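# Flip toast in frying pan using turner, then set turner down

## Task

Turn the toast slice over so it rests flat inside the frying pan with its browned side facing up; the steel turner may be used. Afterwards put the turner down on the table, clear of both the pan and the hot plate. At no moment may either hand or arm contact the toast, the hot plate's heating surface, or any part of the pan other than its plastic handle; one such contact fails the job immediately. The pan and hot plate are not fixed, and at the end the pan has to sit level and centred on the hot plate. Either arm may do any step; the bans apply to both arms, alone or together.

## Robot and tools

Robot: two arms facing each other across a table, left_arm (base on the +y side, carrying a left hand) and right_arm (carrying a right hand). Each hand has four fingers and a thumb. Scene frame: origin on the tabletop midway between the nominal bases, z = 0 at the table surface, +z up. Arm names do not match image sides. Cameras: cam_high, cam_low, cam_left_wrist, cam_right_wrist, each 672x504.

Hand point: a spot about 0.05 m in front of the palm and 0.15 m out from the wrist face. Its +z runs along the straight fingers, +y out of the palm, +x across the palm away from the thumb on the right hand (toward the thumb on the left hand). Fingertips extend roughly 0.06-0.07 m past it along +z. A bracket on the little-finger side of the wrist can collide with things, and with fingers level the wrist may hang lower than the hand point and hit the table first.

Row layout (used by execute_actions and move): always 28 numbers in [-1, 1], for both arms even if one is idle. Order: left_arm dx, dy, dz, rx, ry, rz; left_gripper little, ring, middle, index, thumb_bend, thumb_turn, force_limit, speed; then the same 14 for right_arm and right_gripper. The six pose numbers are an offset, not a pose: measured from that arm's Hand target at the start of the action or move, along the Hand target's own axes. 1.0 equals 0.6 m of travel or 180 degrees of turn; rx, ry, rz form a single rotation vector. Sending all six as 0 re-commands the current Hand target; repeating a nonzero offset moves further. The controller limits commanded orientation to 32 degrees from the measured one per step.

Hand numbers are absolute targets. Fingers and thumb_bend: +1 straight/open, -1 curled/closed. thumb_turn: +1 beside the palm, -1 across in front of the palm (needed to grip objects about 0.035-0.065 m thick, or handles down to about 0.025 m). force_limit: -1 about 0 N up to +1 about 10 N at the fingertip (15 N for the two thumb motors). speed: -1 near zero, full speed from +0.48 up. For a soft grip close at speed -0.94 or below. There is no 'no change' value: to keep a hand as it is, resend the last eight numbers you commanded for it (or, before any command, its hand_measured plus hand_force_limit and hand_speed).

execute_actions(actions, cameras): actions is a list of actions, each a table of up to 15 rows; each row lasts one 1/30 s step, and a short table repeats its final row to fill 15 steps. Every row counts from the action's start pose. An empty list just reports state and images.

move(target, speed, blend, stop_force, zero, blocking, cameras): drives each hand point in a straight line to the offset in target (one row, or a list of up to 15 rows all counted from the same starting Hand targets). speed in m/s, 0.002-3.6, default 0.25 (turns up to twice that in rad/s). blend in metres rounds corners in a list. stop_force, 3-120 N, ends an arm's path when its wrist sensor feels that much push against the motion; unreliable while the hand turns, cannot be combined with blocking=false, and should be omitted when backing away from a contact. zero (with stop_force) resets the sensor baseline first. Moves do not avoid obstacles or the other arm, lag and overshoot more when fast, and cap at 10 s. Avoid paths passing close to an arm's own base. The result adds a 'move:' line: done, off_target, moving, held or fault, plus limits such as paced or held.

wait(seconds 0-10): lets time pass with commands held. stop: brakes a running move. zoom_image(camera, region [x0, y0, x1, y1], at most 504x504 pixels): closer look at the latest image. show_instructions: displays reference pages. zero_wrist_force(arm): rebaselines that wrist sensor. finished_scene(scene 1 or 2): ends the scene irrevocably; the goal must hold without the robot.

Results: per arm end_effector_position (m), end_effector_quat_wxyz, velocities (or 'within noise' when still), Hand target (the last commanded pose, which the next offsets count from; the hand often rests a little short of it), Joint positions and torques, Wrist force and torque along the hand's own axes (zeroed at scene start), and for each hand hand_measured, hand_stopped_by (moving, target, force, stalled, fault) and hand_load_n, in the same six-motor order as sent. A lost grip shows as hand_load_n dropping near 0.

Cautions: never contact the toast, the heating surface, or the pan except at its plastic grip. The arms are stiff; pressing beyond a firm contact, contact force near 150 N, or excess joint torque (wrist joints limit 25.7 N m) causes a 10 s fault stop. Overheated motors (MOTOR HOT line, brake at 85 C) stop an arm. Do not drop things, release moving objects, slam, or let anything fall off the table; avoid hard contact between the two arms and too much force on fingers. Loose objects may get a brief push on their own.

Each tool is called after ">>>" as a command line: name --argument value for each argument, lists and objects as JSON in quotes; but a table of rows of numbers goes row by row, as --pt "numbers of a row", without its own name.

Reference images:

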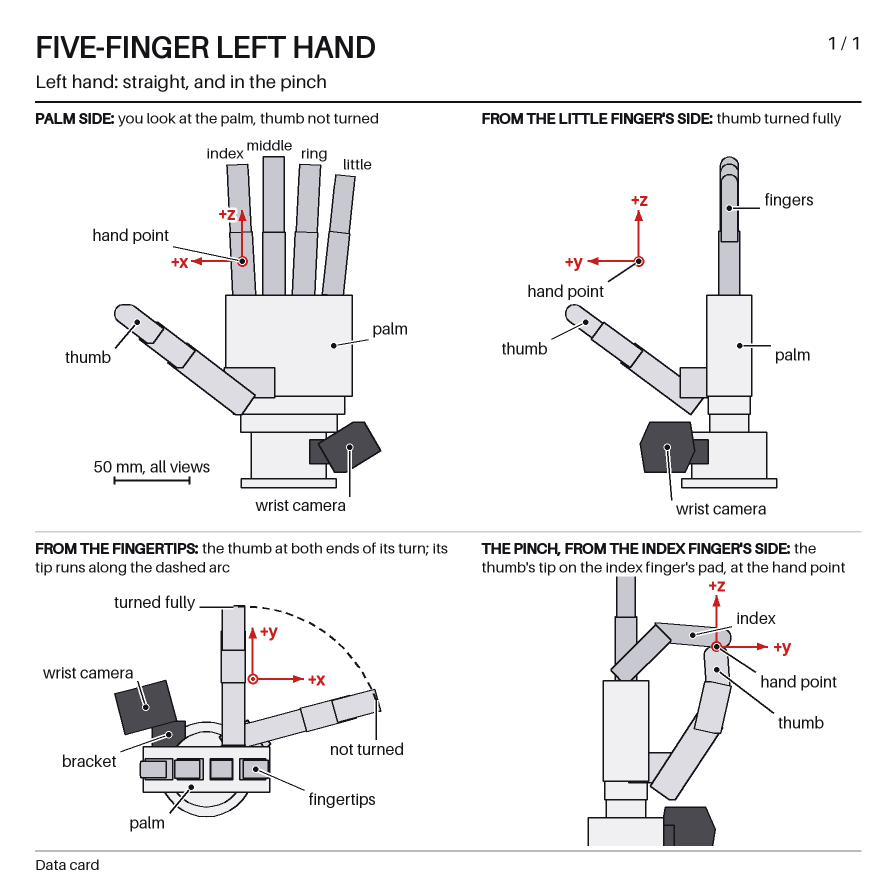

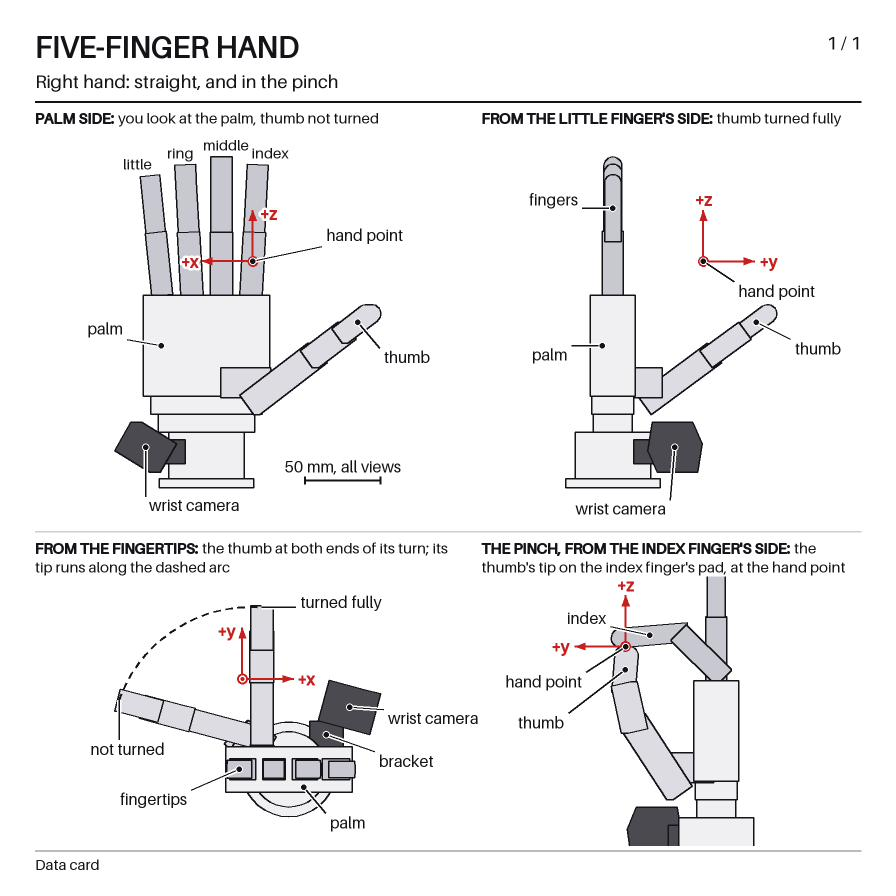

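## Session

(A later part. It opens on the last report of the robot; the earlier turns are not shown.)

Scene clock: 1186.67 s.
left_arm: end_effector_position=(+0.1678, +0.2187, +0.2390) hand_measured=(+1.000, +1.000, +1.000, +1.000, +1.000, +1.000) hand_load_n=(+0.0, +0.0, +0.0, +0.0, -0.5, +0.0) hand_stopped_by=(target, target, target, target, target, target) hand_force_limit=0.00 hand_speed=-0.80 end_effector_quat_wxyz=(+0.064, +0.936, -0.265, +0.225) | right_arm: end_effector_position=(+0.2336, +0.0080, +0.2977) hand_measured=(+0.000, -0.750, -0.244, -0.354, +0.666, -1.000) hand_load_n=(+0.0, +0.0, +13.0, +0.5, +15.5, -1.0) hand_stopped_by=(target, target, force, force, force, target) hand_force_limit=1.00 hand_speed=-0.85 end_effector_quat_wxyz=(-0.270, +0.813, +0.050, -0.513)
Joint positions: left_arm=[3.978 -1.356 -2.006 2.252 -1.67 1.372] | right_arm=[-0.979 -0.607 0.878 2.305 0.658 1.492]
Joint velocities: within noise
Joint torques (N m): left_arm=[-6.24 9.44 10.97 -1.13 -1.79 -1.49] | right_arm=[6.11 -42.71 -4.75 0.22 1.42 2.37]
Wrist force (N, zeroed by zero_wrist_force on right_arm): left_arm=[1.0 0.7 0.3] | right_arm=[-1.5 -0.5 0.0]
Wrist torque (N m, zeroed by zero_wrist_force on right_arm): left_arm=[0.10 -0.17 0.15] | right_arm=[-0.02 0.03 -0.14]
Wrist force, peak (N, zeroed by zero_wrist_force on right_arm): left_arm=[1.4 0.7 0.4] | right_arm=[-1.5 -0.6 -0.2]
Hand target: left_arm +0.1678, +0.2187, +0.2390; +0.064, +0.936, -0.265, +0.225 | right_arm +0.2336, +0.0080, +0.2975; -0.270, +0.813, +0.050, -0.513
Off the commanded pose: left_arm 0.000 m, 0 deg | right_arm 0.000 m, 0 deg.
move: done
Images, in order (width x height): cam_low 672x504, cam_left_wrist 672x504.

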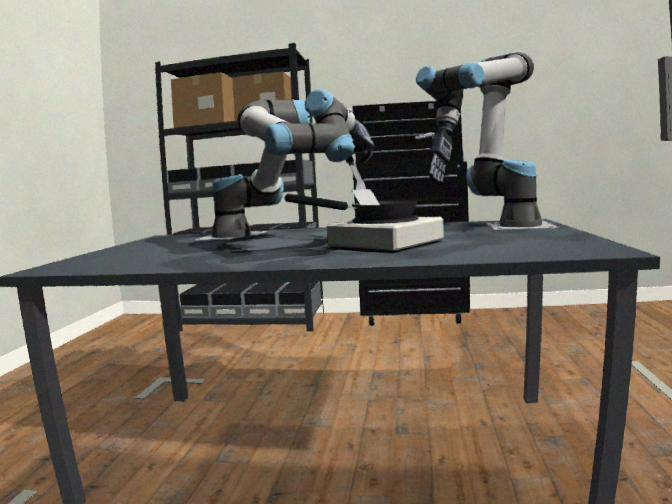

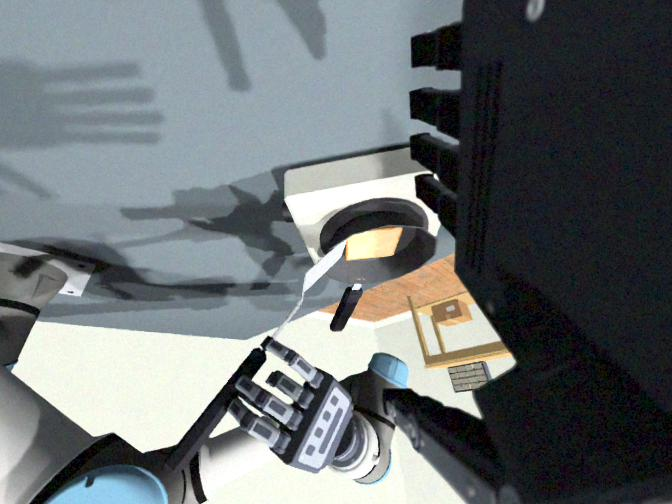

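>>> move --pt "0 0 0 0 0 0 1 1 1 1 1 1 0 -0.8 0.0235 -0.0268 -0.0181 0 0 0 0 -0.75 -0.75 -0.75 0.15 -1 1 -0.85" --pt "0 0 0 0 0 0 1 1 1 1 1 1 0 -0.8 0.002 -0.0022 -0.0015 0 0 0 0 -0.75 -0.75 -0.75 0.15 -1 1 -0.85" --speed 0.05 --cameras '["cam_left_wrist"]'

>>> zoom_image --camera "cam_left_wrist" --region '[300, 200, 440, 310]'

>>> execute_actions --actions '[[[0,0,0,0,0,0,1,1,1,1,1,1,0,-0.8,0.0726,-0.0759,-0.0511,0,0,0,0,-0.75,-0.75,-0.75,0.15,-1,1,-0.85],[0,0,0,0,0,0,1,1,1,1,1,1,0,-0.8,0.0726,-0.0759,-0.0511,0,0,0,0,-0.75,-0.75,-0.75,0.15,-1,1,-0.85],[0,0,0,0,0,0,1,1,1,1,1,1,0,-0.8,0.0726,-0.0759,-0.0511,0,0,0,0,-0.75,-0.75,-0.75,0.15,-1,1,-0.85],[0,0,0,0,0,0,1,1,1,1,1,1,0,-0.8,0.0726,-0.0759,-0.0511,0,0,0,0,-0.75,-0.75,-0.75,0.15,-1,1,-0.85],[0,0,0,0,0,0,1,1,1,1,1,1,0,-0.8,0.0354,-0.0334,-0.0225,0,0,0,0,-0.75,-0.75,-0.75,0.15,-1,1,-0.85]]]' --cameras '["cam_left_wrist","cam_low"]'

>>> zoom_image --camera "cam_left_wrist" --region '[300, 200, 440, 310]'

Scene clock: 1197.07 s.
left_arm: end_effector_position=(+0.1678, +0.2187, +0.2390) hand_measured=(+1.000, +1.000, +1.000, +1.000, +1.000, +1.000) hand_load_n=(+0.0, +0.0, +0.0, +0.0, -0.5, +0.0) hand_stopped_by=(target, target, target, target, target, target) hand_force_limit=0.00 hand_speed=-0.80 end_effector_quat_wxyz=(+0.064, +0.936, -0.265, +0.225) | right_arm: end_effector_position=(+0.2352, +0.0092, +0.2975) hand_measured=(+0.000, -0.750, -0.244, -0.354, +0.666, -1.000) hand_load_n=(+0.0, +0.0, +14.5, +0.5, +14.5, -0.5) hand_stopped_by=(target, target, force, force, force, target) hand_force_limit=1.00 hand_speed=-0.85 end_effector_quat_wxyz=(-0.270, +0.813, +0.050, -0.513)
Joint positions: left_arm=[3.978 -1.356 -2.006 2.252 -1.67 1.372] | right_arm=[-0.979 -0.601 0.866 2.31 0.658 1.492]
Joint velocities: within noise
Joint torques (N m): left_arm=[-7.36 8.8 11.34 -1.44 -1.63 -1.29] | right_arm=[-12.95 -71.8 -4.21 0.73 -2.12 -2.56]
Wrist force (N, zeroed by zero_wrist_force on right_arm): left_arm=[1.0 0.7 0.1] | right_arm=[0.0 -0.7 -0.1]
Wrist torque (N m, zeroed by zero_wrist_force on right_arm): left_arm=[0.12 -0.18 0.15] | right_arm=[-0.06 0.03 -0.15]
Wrist force, peak (N, zeroed by zero_wrist_force on right_arm): left_arm=[1.5 0.8 0.0] | right_arm=[-2.0 -0.3 -0.3]
Hand target: left_arm +0.1678, +0.2187, +0.2390; +0.064, +0.936, -0.265, +0.225 | right_arm +0.2352, +0.0092, +0.2975; -0.270, +0.813, +0.050, -0.513
Off the commanded pose: left_arm 0.000 m, 0 deg | right_arm 0.000 m, 0 deg.
move: done
Images, in order (width x height): cam_left_wrist 672x504.

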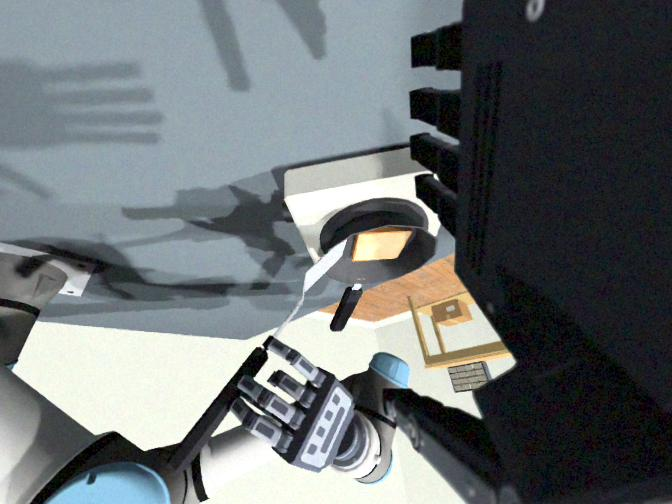

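Scaled by 3.600.

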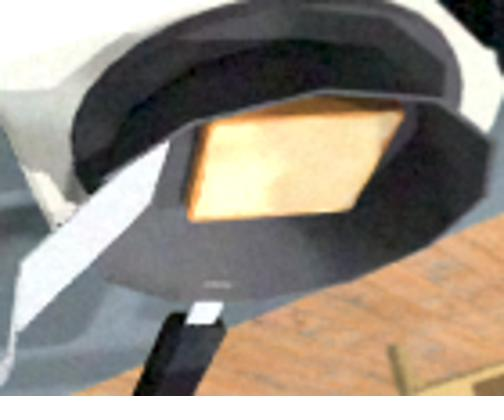

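Scene clock: 1197.77 s.
left_arm: end_effector_position=(+0.1678, +0.2187, +0.2390) hand_measured=(+1.000, +1.000, +1.000, +1.000, +1.000, +1.000) hand_load_n=(+0.0, +0.0, +0.0, +0.5, +0.0, +0.0) hand_stopped_by=(target, target, target, target, target, target) hand_force_limit=0.00 hand_speed=-0.80 end_effector_quat_wxyz=(+0.064, +0.936, -0.265, +0.225) | right_arm: end_effector_position=(+0.2608, +0.0286, +0.2946) hand_measured=(+0.000, -0.750, -0.244, -0.354, +0.666, -1.000) hand_load_n=(+0.0, +0.0, +13.5, -2.0, +15.5, +2.0) hand_stopped_by=(target, target, force, force, force, target) hand_force_limit=1.00 hand_speed=-0.85 end_effector_quat_wxyz=(-0.270, +0.813, +0.050, -0.513)
Joint positions: left_arm=[3.978 -1.356 -2.006 2.252 -1.67 1.372] | right_arm=[-0.976 -0.49 0.658 2.405 0.655 1.495]
Joint velocities: within noise
Joint torques (N m): left_arm=[-5.86 9.69 11.17 -1.45 -1.69 -1.53] | right_arm=[9.83 -47.5 -33.91 4.16 0.98 2.42]
Wrist force (N, zeroed by zero_wrist_force on right_arm): left_arm=[1.2 0.4 0.3] | right_arm=[0.2 0.1 -0.1]
Wrist torque (N m, zeroed by zero_wrist_force on right_arm): left_arm=[0.07 -0.20 0.17] | right_arm=[0.00 -0.05 0.06]
Wrist force, peak (N, zeroed by zero_wrist_force on right_arm): left_arm=[1.4 0.6 0.5] | right_arm=[-7.3 -3.8 -2.1]
Hand target: left_arm +0.1678, +0.2187, +0.2390; +0.064, +0.936, -0.265, +0.225 | right_arm +0.2607, +0.0286, +0.2946; -0.270, +0.813, +0.050, -0.513
Off the commanded pose: left_arm 0.000 m, 0 deg | right_arm 0.000 m, 0 deg.
Step readings (end_effector_position of left_arm | right_arm):
0: (+0.1678, +0.2187, +0.2390) | (+0.2352, +0.0092, +0.2975)
1: (+0.1678, +0.2187, +0.2390) | (+0.2352, +0.0092, +0.2975)
2: (+0.1678, +0.2187, +0.2390) | (+0.2360, +0.0096, +0.2975)
4: (+0.1678, +0.2187, +0.2390) | (+0.2497, +0.0180, +0.2933)
8: (+0.1678, +0.2187, +0.2390) | (+0.2647, +0.0293, +0.2954)
15: (+0.1678, +0.2187, +0.2390) | (+0.2610, +0.0286, +0.2946)
Images, in order (width x height): cam_low 672x504, cam_left_wrist 672x504.

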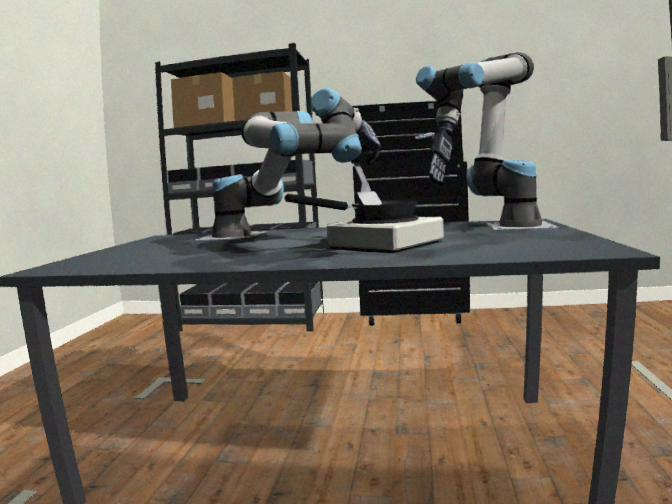

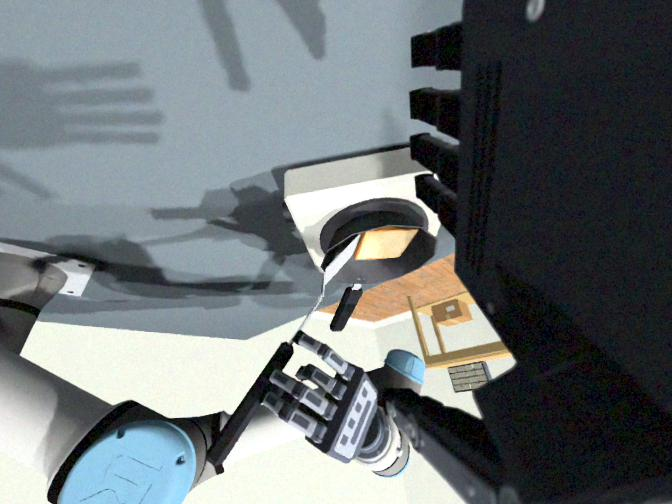

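Scaled by 3.600.

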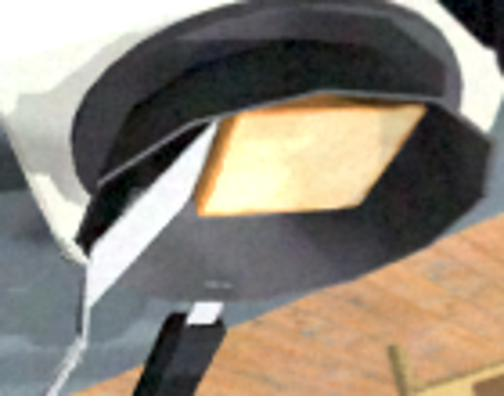

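>>> move --target '[0,0,0,0,0,0,1,1,1,1,1,1,0,-0.8,0.0392,0.0072,0.0048,0,0.0311,-0.0461,0,-0.75,-0.75,-0.75,0.15,-1,1,-0.85]' --speed 0.06 --cameras '["cam_left_wrist","cam_low"]'

>>> zoom_image --camera "cam_left_wrist" --region '[300, 200, 460, 320]'

>>> zoom_image --camera "cam_low" --region '[320, 160, 440, 230]'

Scene clock: 1232.30 s.
left_arm: end_effector_position=(+0.1678, +0.2187, +0.2390) hand_measured=(+1.000, +1.000, +1.000, +1.000, +1.000, +1.000) hand_load_n=(+0.0, +0.0, +0.0, +0.0, +0.0, +0.0) hand_stopped_by=(target, target, target, target, target, target) hand_force_limit=0.00 hand_speed=-0.80 end_effector_quat_wxyz=(+0.064, +0.936, -0.265, +0.225) | right_arm: end_effector_position=(+0.2684, +0.0344, +0.2724) hand_measured=(+0.000, -0.750, -0.244, -0.354, +0.666, -1.000) hand_load_n=(+0.0, +0.0, +14.0, -2.0, +16.0, +2.0) hand_stopped_by=(target, target, force, force, force, target) hand_force_limit=1.00 hand_speed=-0.85 end_effector_quat_wxyz=(-0.308, +0.832, +0.095, -0.452)
Joint positions: left_arm=[3.978 -1.356 -2.006 2.252 -1.67 1.372] | right_arm=[-0.977 -0.481 0.6 2.296 0.647 1.477]
Joint velocities: within noise
Joint torques (N m): left_arm=[-5.74 10.05 10.33 -1.66 -1.82 -1.22] | right_arm=[-12.79 -71.68 -32.89 1.14 -2.49 -2.71]
Wrist force (N, zeroed by zero_wrist_force on right_arm): left_arm=[1.0 0.7 0.2] | right_arm=[-0.2 0.5 0.3]
Wrist torque (N m, zeroed by zero_wrist_force on right_arm): left_arm=[0.12 -0.17 0.15] | right_arm=[0.02 -0.04 0.08]
Wrist force, peak (N, zeroed by zero_wrist_force on right_arm): left_arm=[1.5 0.6 0.2] | right_arm=[0.0 0.7 0.2]
Hand target: left_arm +0.1678, +0.2187, +0.2390; +0.064, +0.936, -0.265, +0.225 | right_arm +0.2684, +0.0344, +0.2725; -0.308, +0.832, +0.095, -0.452
Off the commanded pose: left_arm 0.000 m, 0 deg | right_arm 0.000 m, 0 deg.
move: done
Images, in order (width x height): cam_low 672x504, cam_left_wrist 672x504.

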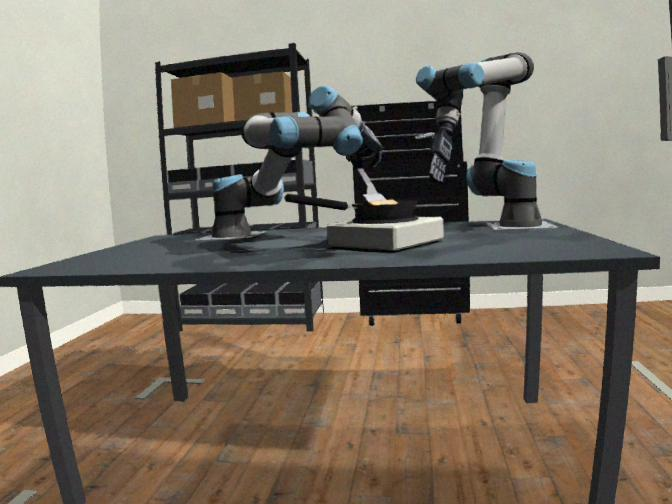

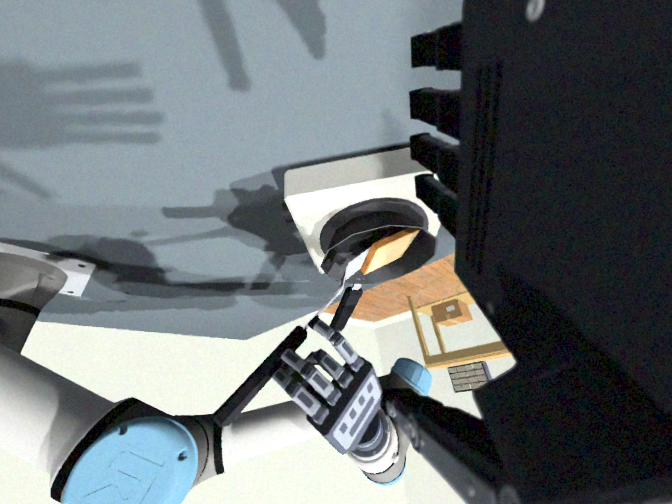

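Scaled by 3.150.

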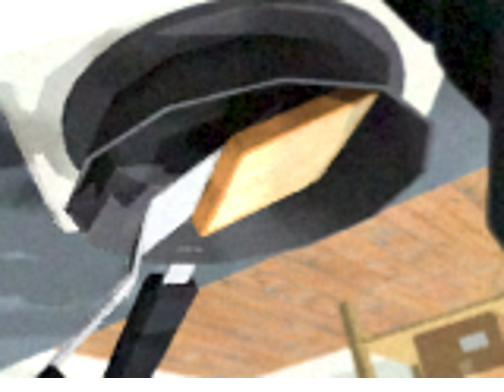

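Scaled by 4.200.

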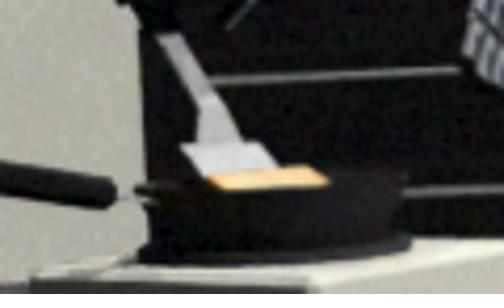

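>>> move --target '[0,0,0,0,0,0,1,1,1,1,1,1,0,-0.8,0.0197,0.0487,0.0328,0,0.0311,-0.0461,0,-0.75,-0.75,-0.75,0.15,-1,1,-0.85]' --speed 0.05 --cameras '["cam_left_wrist","cam_low","cam_high"]'

>>> zoom_image --camera "cam_left_wrist" --region '[300, 200, 460, 320]'

>>> zoom_image --camera "cam_low" --region '[320, 160, 440, 230]'

>>> zoom_image --camera "cam_high" --region '[240, 200, 340, 290]'

Scene clock: 1242.97 s.
left_arm: end_effector_position=(+0.1678, +0.2187, +0.2390) hand_measured=(+1.000, +1.000, +1.000, +1.000, +1.000, +1.000) hand_load_n=(+0.0, +0.0, +0.0, +0.0, +0.0, +0.0) hand_stopped_by=(target, target, target, target, target, target) hand_force_limit=0.00 hand_speed=-0.80 end_effector_quat_wxyz=(+0.064, +0.936, -0.265, +0.225) | right_arm: end_effector_position=(+0.2557, +0.0248, +0.2390) hand_measured=(+0.000, -0.750, -0.244, -0.354, +0.666, -1.000) hand_load_n=(+0.0, +0.0, +14.5, -2.5, +16.0, +2.5) hand_stopped_by=(target, target, force, force, force, target) hand_force_limit=1.00 hand_speed=-0.85 end_effector_quat_wxyz=(-0.344, +0.844, +0.140, -0.388)
Joint positions: left_arm=[3.978 -1.356 -2.006 2.252 -1.67 1.372] | right_arm=[-0.981 -0.584 0.792 2.048 0.64 1.456]
Joint velocities: within noise
Joint torques (N m): left_arm=[-5.22 9.24 10.83 -1.49 -1.52 -1.22] | right_arm=[-12.74 -72.73 -4.92 1.23 -2.69 -2.79]
Wrist force (N, zeroed by zero_wrist_force on right_arm): left_arm=[1.0 0.7 0.1] | right_arm=[-0.2 0.6 0.0]
Wrist torque (N m, zeroed by zero_wrist_force on right_arm): left_arm=[0.11 -0.18 0.15] | right_arm=[0.06 -0.04 0.13]
Wrist force, peak (N, zeroed by zero_wrist_force on right_arm): left_arm=[1.3 0.9 0.4] | right_arm=[-0.3 0.5 0.5]
Hand target: left_arm +0.1678, +0.2187, +0.2390; +0.064, +0.936, -0.265, +0.225 | right_arm +0.2557, +0.0248, +0.2389; -0.344, +0.844, +0.140, -0.388
Off the commanded pose: left_arm 0.000 m, 0 deg | right_arm 0.000 m, 0 deg.
move: done
Images, in order (width x height): cam_high 672x504, cam_low 672x504, cam_left_wrist 672x504.

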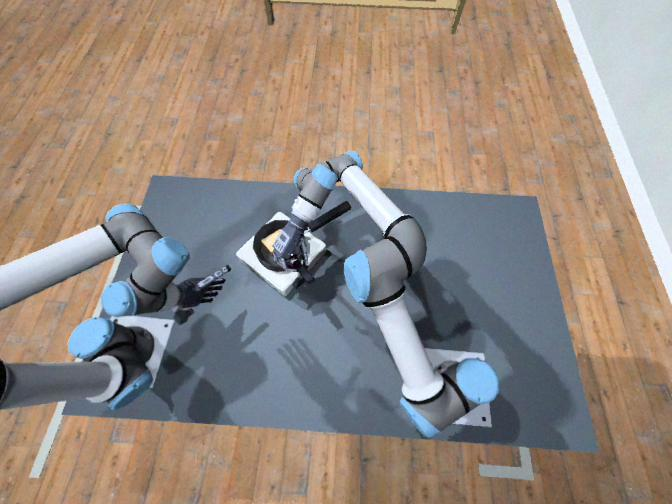

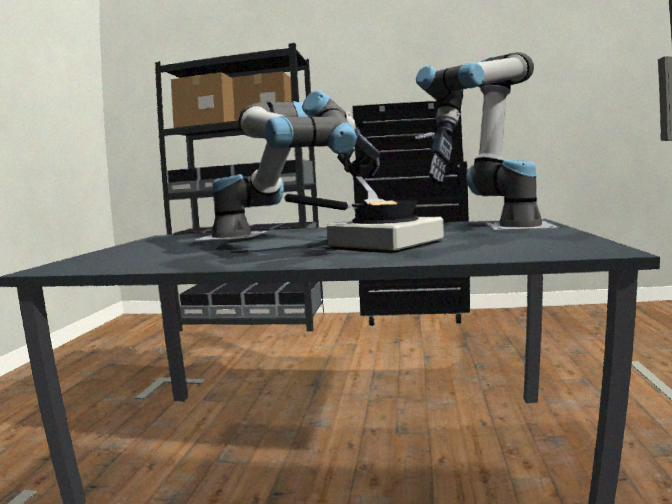

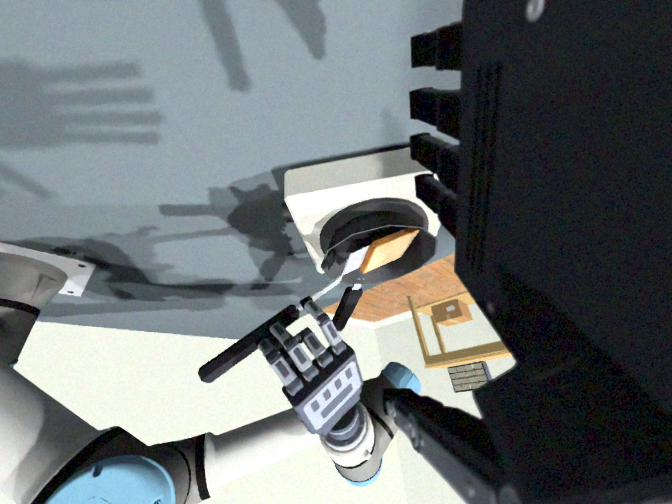

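Scaled by 3.150.

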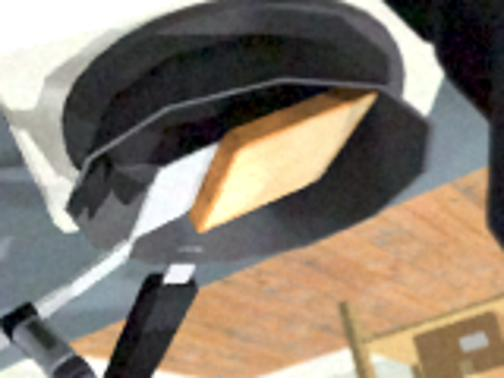

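Scaled by 4.200.

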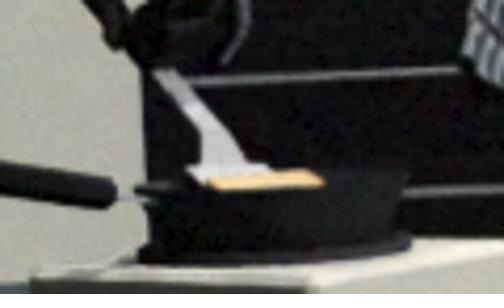

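Scaled by 5.040.

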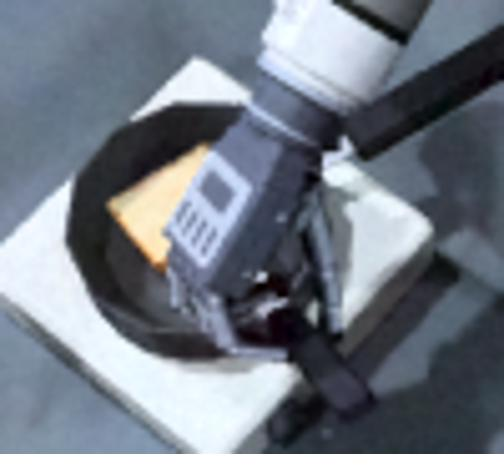

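>>> move --target '[0,0,0,0,0,0,1,1,1,1,1,1,0,-0.8,0.0145,0.0195,0.0132,0,0.0155,-0.023,0,-0.75,-0.75,-0.75,0.15,-1,1,-0.85]' --speed 0.04 --cameras '["cam_left_wrist","cam_low"]'

>>> zoom_image --camera "cam_left_wrist" --region '[300, 200, 460, 320]'

>>> zoom_image --camera "cam_low" --region '[320, 160, 440, 230]'

Scene clock: 1250.60 s.
left_arm: end_effector_position=(+0.1678, +0.2187, +0.2390) hand_measured=(+1.000, +1.000, +1.000, +1.000, +1.000, +1.000) hand_load_n=(+0.0, +0.0, +0.0, +0.0, +0.0, +0.0) hand_stopped_by=(target, target, target, target, target, target) hand_force_limit=0.00 hand_speed=-0.80 end_effector_quat_wxyz=(+0.064, +0.936, -0.265, +0.225) | right_arm: end_effector_position=(+0.2551, +0.0245, +0.2224) hand_measured=(+0.000, -0.750, -0.244, -0.354, +0.666, -1.000) hand_load_n=(+0.0, +0.0, +14.5, -2.5, +16.0, +2.0) hand_stopped_by=(target, target, force, force, force, target) hand_force_limit=1.00 hand_speed=-0.85 end_effector_quat_wxyz=(-0.361, +0.847, +0.162, -0.354)
Joint positions: left_arm=[3.978 -1.356 -2.006 2.252 -1.67 1.372] | right_arm=[-0.983 -0.612 0.845 1.944 0.635 1.447]
Joint velocities: within noise
Joint torques (N m): left_arm=[-5.22 8.98 10.65 -1.56 -1.62 -1.43] | right_arm=[-12.32 -72.55 -4.33 1 -2.71 -2.8]
Wrist force (N, zeroed by zero_wrist_force on right_arm): left_arm=[1.2 0.6 0.2] | right_arm=[-0.6 0.2 -0.1]
Wrist torque (N m, zeroed by zero_wrist_force on right_arm): left_arm=[0.10 -0.21 0.17] | right_arm=[-0.01 -0.01 0.10]
Wrist force, peak (N, zeroed by zero_wrist_force on right_arm): left_arm=[1.3 0.9 0.3] | right_arm=[-0.1 0.7 0.2]
Hand target: left_arm +0.1678, +0.2187, +0.2390; +0.064, +0.936, -0.265, +0.225 | right_arm +0.2551, +0.0245, +0.2224; -0.361, +0.847, +0.162, -0.354
Off the commanded pose: left_arm 0.000 m, 0 deg | right_arm 0.000 m, 0 deg.
move: done
Images, in order (width x height): cam_low 672x504, cam_left_wrist 672x504.

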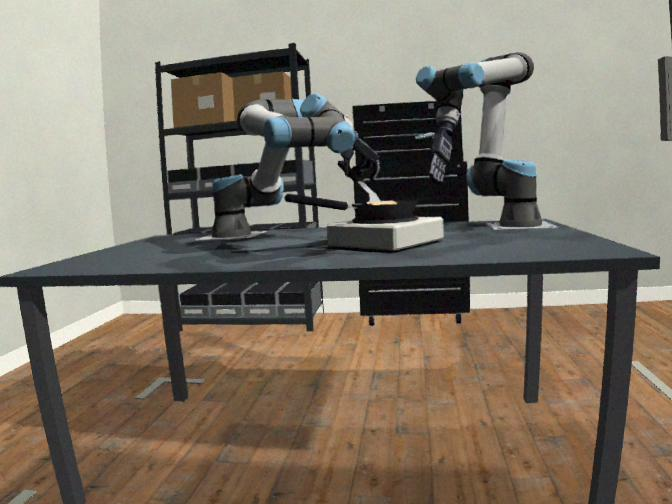

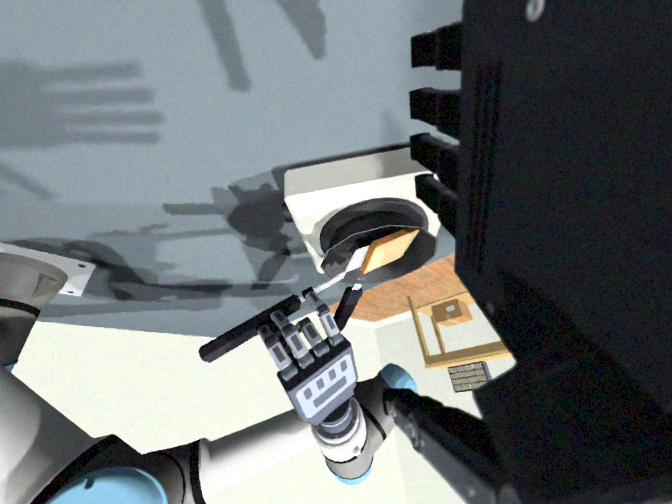

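Scaled by 3.150.

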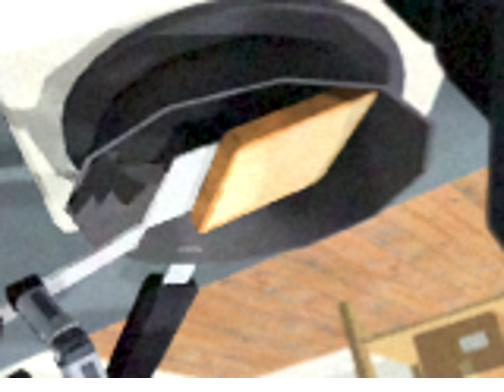

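Scaled by 4.200.

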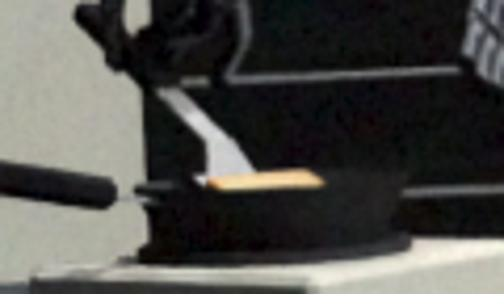

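>>> move --target '[0,0,0,0,0,0,1,1,1,1,1,1,0,-0.8,-0.0578,0.0061,0.0041,0,0,0,0,-0.75,-0.75,-0.75,0.15,-1,1,-0.85]' --speed 0.03 --cameras '["cam_left_wrist","cam_low"]'

>>> zoom_image --camera "cam_left_wrist" --region '[300, 200, 460, 320]'

>>> zoom_image --camera "cam_low" --region '[320, 160, 440, 230]'

Scene clock: 1269.80 s.
left_arm: end_effector_position=(+0.1678, +0.2187, +0.2390) hand_measured=(+1.000, +1.000, +1.000, +1.000, +1.000, +1.000) hand_load_n=(+0.0, +0.0, +0.0, +0.0, -0.5, +0.0) hand_stopped_by=(target, target, target, target, target, target) hand_force_limit=0.00 hand_speed=-0.80 end_effector_quat_wxyz=(+0.064, +0.936, -0.265, +0.225) | right_arm: end_effector_position=(+0.2293, +0.0048, +0.2352) hand_measured=(+0.000, -0.750, -0.244, -0.354, +0.666, -1.000) hand_load_n=(+0.0, +0.0, +14.5, -2.5, +15.5, +2.0) hand_stopped_by=(target, target, force, force, force, target) hand_force_limit=1.00 hand_speed=-0.85 end_effector_quat_wxyz=(-0.361, +0.847, +0.162, -0.354)
Joint positions: left_arm=[3.978 -1.356 -2.006 2.252 -1.67 1.372] | right_arm=[-0.987 -0.716 1.007 1.89 0.638 1.441]
Joint velocities: within noise
Joint torques (N m): left_arm=[-6.76 7.24 11.45 -1.76 -1.46 -1.15] | right_arm=[-12.36 -68.28 -2.77 0.96 0.3 -2.79]
Wrist force (N, zeroed by zero_wrist_force on right_arm): left_arm=[1.3 0.6 0.1] | right_arm=[-0.4 0.3 0.2]
Wrist torque (N m, zeroed by zero_wrist_force on right_arm): left_arm=[0.11 -0.22 0.17] | right_arm=[-0.02 -0.01 0.10]
Wrist force, peak (N, zeroed by zero_wrist_force on right_arm): left_arm=[1.5 0.8 0.2] | right_arm=[-0.8 0.4 0.2]
Hand target: left_arm +0.1678, +0.2187, +0.2390; +0.064, +0.936, -0.265, +0.225 | right_arm +0.2293, +0.0048, +0.2353; -0.361, +0.847, +0.162, -0.354
Off the commanded pose: left_arm 0.000 m, 0 deg | right_arm 0.000 m, 0 deg.
move: done
Images, in order (width x height): cam_low 672x504, cam_left_wrist 672x504.

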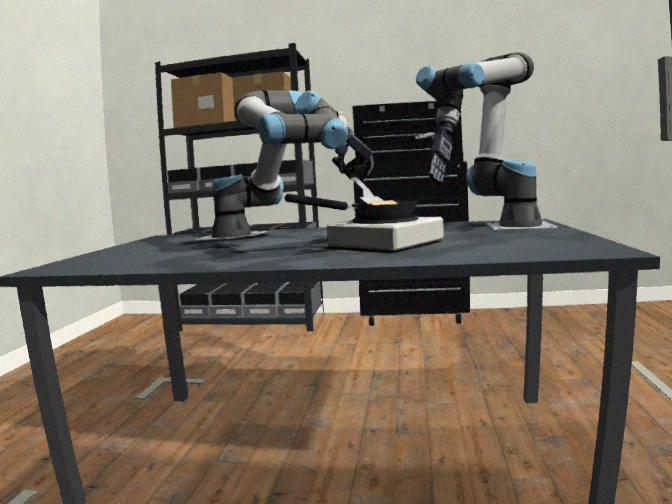

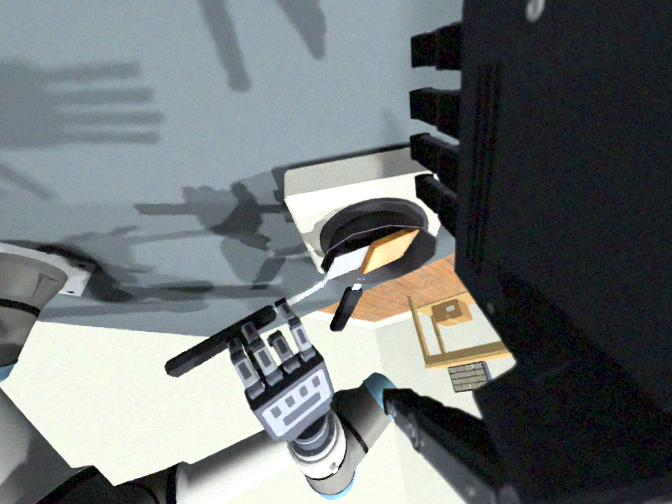

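Scaled by 3.150.

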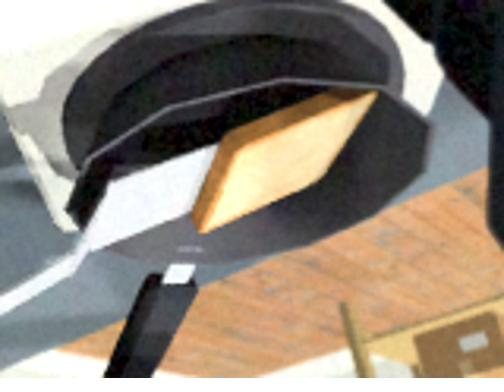

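Scaled by 4.200.

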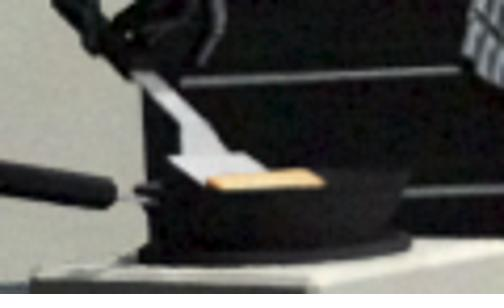

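>>> move --target '[0,0,0,0,0,0,1,1,1,1,1,1,0,-0.8,-0.0121,-0.0181,-0.0122,0,0,0,0,-0.75,-0.75,-0.75,0.15,-1,1,-0.85]' --speed 0.03 --cameras '["cam_left_wrist","cam_low"]'

>>> zoom_image --camera "cam_left_wrist" --region '[300, 200, 460, 320]'

>>> zoom_image --camera "cam_low" --region '[320, 160, 440, 230]'

Scene clock: 1277.23 s.
left_arm: end_effector_position=(+0.1678, +0.2187, +0.2390) hand_measured=(+1.000, +1.000, +1.000, +1.000, +1.000, +1.000) hand_load_n=(+0.0, +0.0, -0.5, +0.0, +0.0, +0.0) hand_stopped_by=(target, target, target, target, target, target) hand_force_limit=0.00 hand_speed=-0.80 end_effector_quat_wxyz=(+0.064, +0.936, -0.265, +0.225) | right_arm: end_effector_position=(+0.2293, +0.0048, +0.2502) hand_measured=(+0.000, -0.750, -0.244, -0.354, +0.666, -1.000) hand_load_n=(+0.0, +0.0, +14.5, -3.0, +15.5, +2.0) hand_stopped_by=(target, target, force, force, force, target) hand_force_limit=1.00 hand_speed=-0.85 end_effector_quat_wxyz=(-0.361, +0.847, +0.162, -0.354)
Joint positions: left_arm=[3.978 -1.356 -2.006 2.252 -1.67 1.372] | right_arm=[-0.987 -0.728 0.989 1.92 0.638 1.441]
Joint velocities: within noise
Joint torques (N m): left_arm=[-4.81 9.32 11.58 -1.82 -1.52 -1.06] | right_arm=[-12.28 -68.1 -31.56 4.08 -1.64 -2.75]
Wrist force (N, zeroed by zero_wrist_force on right_arm): left_arm=[1.0 0.6 0.1] | right_arm=[-0.4 0.2 0.1]
Wrist torque (N m, zeroed by zero_wrist_force on right_arm): left_arm=[0.09 -0.17 0.15] | right_arm=[-0.02 -0.03 0.11]
Wrist force, peak (N, zeroed by zero_wrist_force on right_arm): left_arm=[1.6 0.6 0.4] | right_arm=[-0.5 0.6 0.2]
Hand target: left_arm +0.1678, +0.2187, +0.2390; +0.064, +0.936, -0.265, +0.225 | right_arm +0.2293, +0.0048, +0.2502; -0.361, +0.847, +0.162, -0.354
Off the commanded pose: left_arm 0.000 m, 0 deg | right_arm 0.000 m, 0 deg.
move: done
Images, in order (width x height): cam_low 672x504, cam_left_wrist 672x504.

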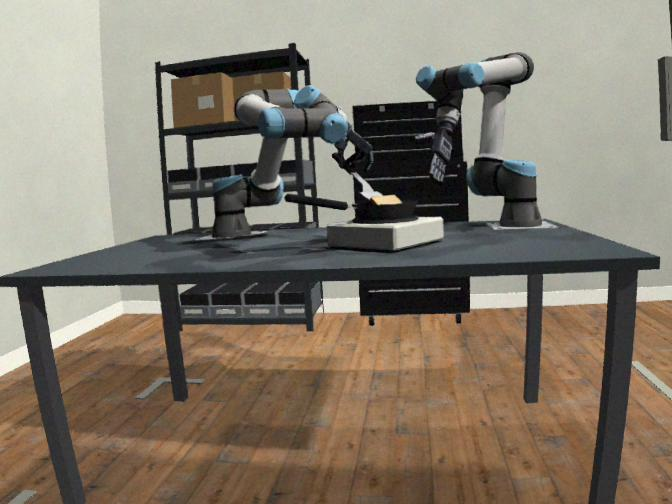

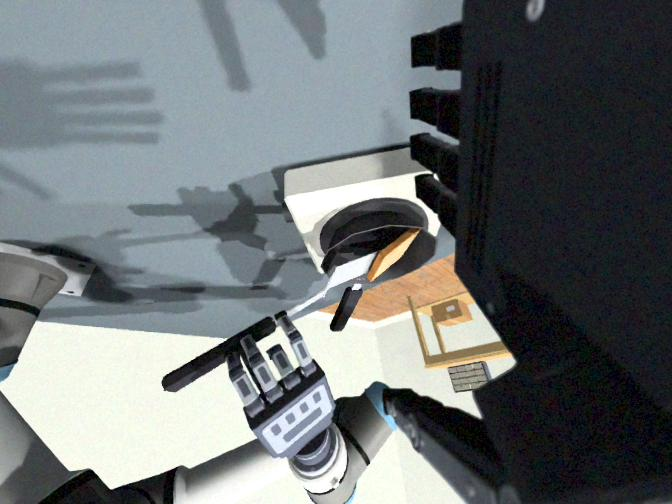

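Scaled by 3.150.

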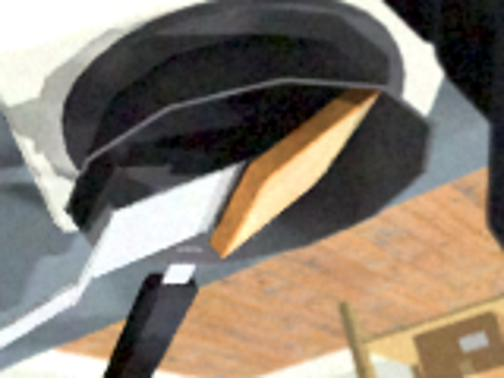

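Scaled by 4.200.

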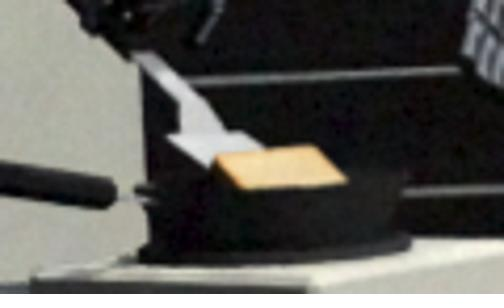

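>>> move --target '[0,0,0,0,0,0,1,1,1,1,1,1,0,-0.8,0.0094,-0.0201,-0.0136,0,0,0,0,-0.75,-0.75,-0.75,0.15,-1,1,-0.85]' --speed 0.03 --cameras '["cam_low","cam_left_wrist"]'

>>> zoom_image --camera "cam_left_wrist" --region '[300, 200, 460, 320]'

>>> zoom_image --camera "cam_low" --region '[320, 160, 440, 230]'

Scene clock: 1298.17 s.
left_arm: end_effector_position=(+0.1678, +0.2187, +0.2390) hand_measured=(+1.000, +1.000, +1.000, +1.000, +1.000, +1.000) hand_load_n=(+0.0, +0.0, +0.0, +0.0, -0.5, +0.0) hand_stopped_by=(target, target, target, target, target, target) hand_force_limit=0.00 hand_speed=-0.80 end_effector_quat_wxyz=(+0.064, +0.936, -0.265, +0.225) | right_arm: end_effector_position=(+0.2388, +0.0120, +0.2603) hand_measured=(+0.000, -0.750, -0.244, -0.354, +0.666, -1.000) hand_load_n=(+0.0, +0.0, +14.5, -2.5, +16.0, +2.5) hand_stopped_by=(target, target, force, force, force, target) hand_force_limit=1.00 hand_speed=-0.85 end_effector_quat_wxyz=(-0.361, +0.847, +0.162, -0.354)
Joint positions: left_arm=[3.978 -1.356 -2.006 2.252 -1.67 1.372] | right_arm=[-0.986 -0.7 0.912 1.968 0.637 1.443]
Joint velocities: within noise
Joint torques (N m): left_arm=[-5.24 8.4 12.55 -1.77 -1.48 -1.27] | right_arm=[10.26 -41.57 -31.79 4.31 -0.06 2.3]
Wrist force (N, zeroed by zero_wrist_force on right_arm): left_arm=[0.8 0.5 -0.1] | right_arm=[-0.5 0.5 0.2]
Wrist torque (N m, zeroed by zero_wrist_force on right_arm): left_arm=[0.10 -0.15 0.14] | right_arm=[0.00 -0.02 0.11]
Wrist force, peak (N, zeroed by zero_wrist_force on right_arm): left_arm=[1.3 1.0 0.3] | right_arm=[-0.8 0.4 0.0]
Hand target: left_arm +0.1678, +0.2187, +0.2390; +0.064, +0.936, -0.265, +0.225 | right_arm +0.2388, +0.0120, +0.2603; -0.361, +0.847, +0.162, -0.354
Off the commanded pose: left_arm 0.000 m, 0 deg | right_arm 0.000 m, 0 deg.
move: done
Images, in order (width x height): cam_low 672x504, cam_left_wrist 672x504.

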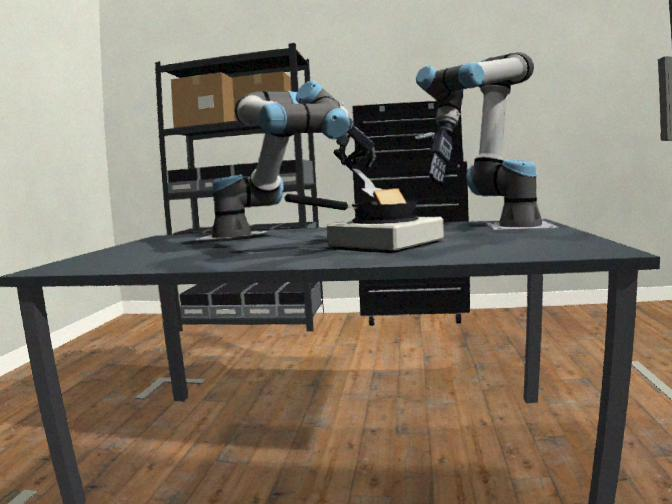

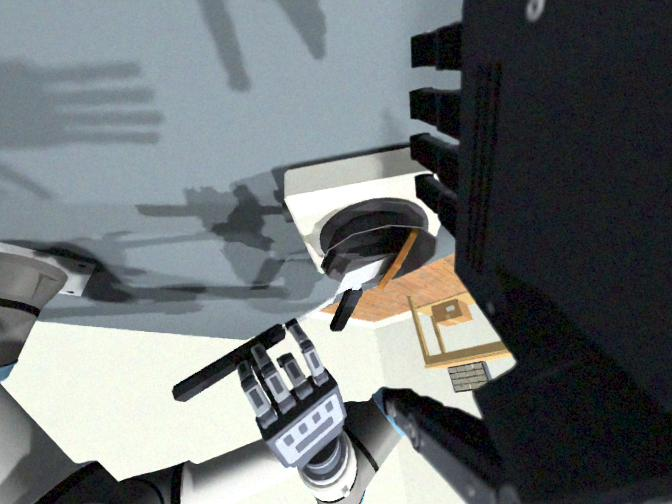

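Scaled by 3.150.

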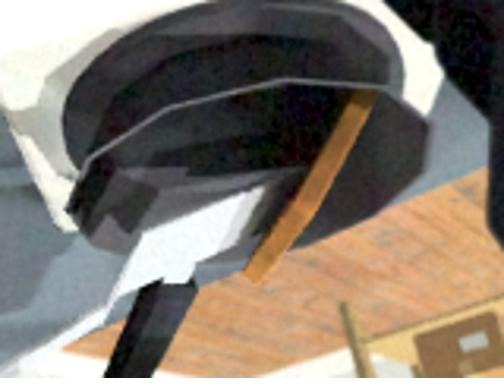

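Scaled by 4.200.

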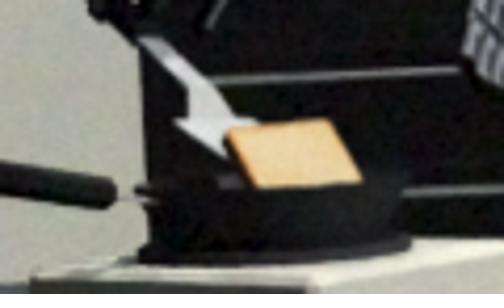

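>>> move --target '[0,0,0,0,0,0,1,1,1,1,1,1,0,-0.8,0.0178,-0.0161,-0.0109,0,0,0,0,-0.75,-0.75,-0.75,0.15,-1,1,-0.85]' --speed 0.03 --cameras '["cam_low","cam_left_wrist"]'

>>> zoom_image --camera "cam_left_wrist" --region '[300, 200, 460, 320]'

>>> zoom_image --camera "cam_low" --region '[320, 160, 440, 230]'

Scene clock: 1303.20 s.
left_arm: end_effector_position=(+0.1678, +0.2187, +0.2390) hand_measured=(+1.000, +1.000, +1.000, +1.000, +1.000, +1.000) hand_load_n=(+0.0, +0.0, +0.0, +0.0, +0.0, +0.0) hand_stopped_by=(target, target, target, target, target, target) hand_force_limit=0.00 hand_speed=-0.80 end_effector_quat_wxyz=(+0.064, +0.936, -0.265, +0.225) | right_arm: end_effector_position=(+0.2508, +0.0210, +0.2653) hand_measured=(+0.000, -0.750, -0.244, -0.354, +0.666, -1.000) hand_load_n=(+0.0, +0.0, +14.0, -2.5, +16.0, +2.0) hand_stopped_by=(target, target, force, force, force, target) hand_force_limit=1.00 hand_speed=-0.85 end_effector_quat_wxyz=(-0.361, +0.847, +0.162, -0.354)
Joint positions: left_arm=[3.978 -1.356 -2.006 2.252 -1.67 1.372] | right_arm=[-0.984 -0.657 0.817 2.017 0.636 1.446]
Joint velocities: within noise
Joint torques (N m): left_arm=[-5.9 9.32 12.01 -1.85 -1.45 -1.19] | right_arm=[10.19 -44.12 -32.15 4.42 0.63 2.23]
Wrist force (N, zeroed by zero_wrist_force on right_arm): left_arm=[1.2 0.3 0.1] | right_arm=[-0.7 0.2 0.0]
Wrist torque (N m, zeroed by zero_wrist_force on right_arm): left_arm=[0.07 -0.20 0.17] | right_arm=[-0.02 0.03 0.08]
Wrist force, peak (N, zeroed by zero_wrist_force on right_arm): left_arm=[1.5 0.7 0.3] | right_arm=[-0.9 0.5 0.3]
Hand target: left_arm +0.1678, +0.2187, +0.2390; +0.064, +0.936, -0.265, +0.225 | right_arm +0.2508, +0.0210, +0.2653; -0.361, +0.847, +0.162, -0.354
Off the commanded pose: left_arm 0.000 m, 0 deg | right_arm 0.000 m, 0 deg.
move: done
Images, in order (width x height): cam_low 672x504, cam_left_wrist 672x504.

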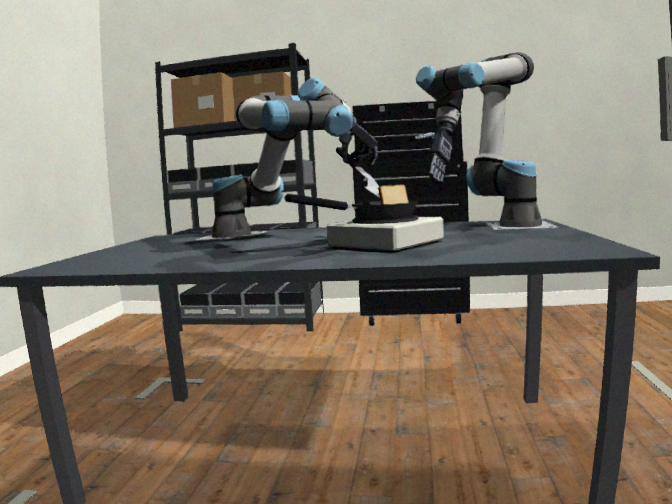

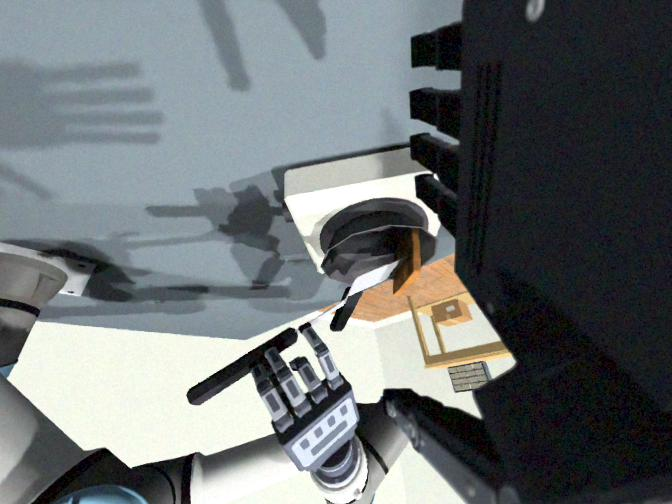

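Scaled by 3.150.

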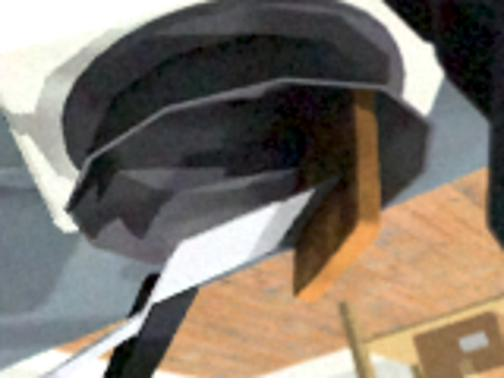

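Scaled by 4.200.

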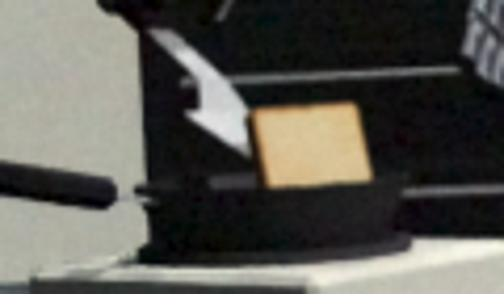

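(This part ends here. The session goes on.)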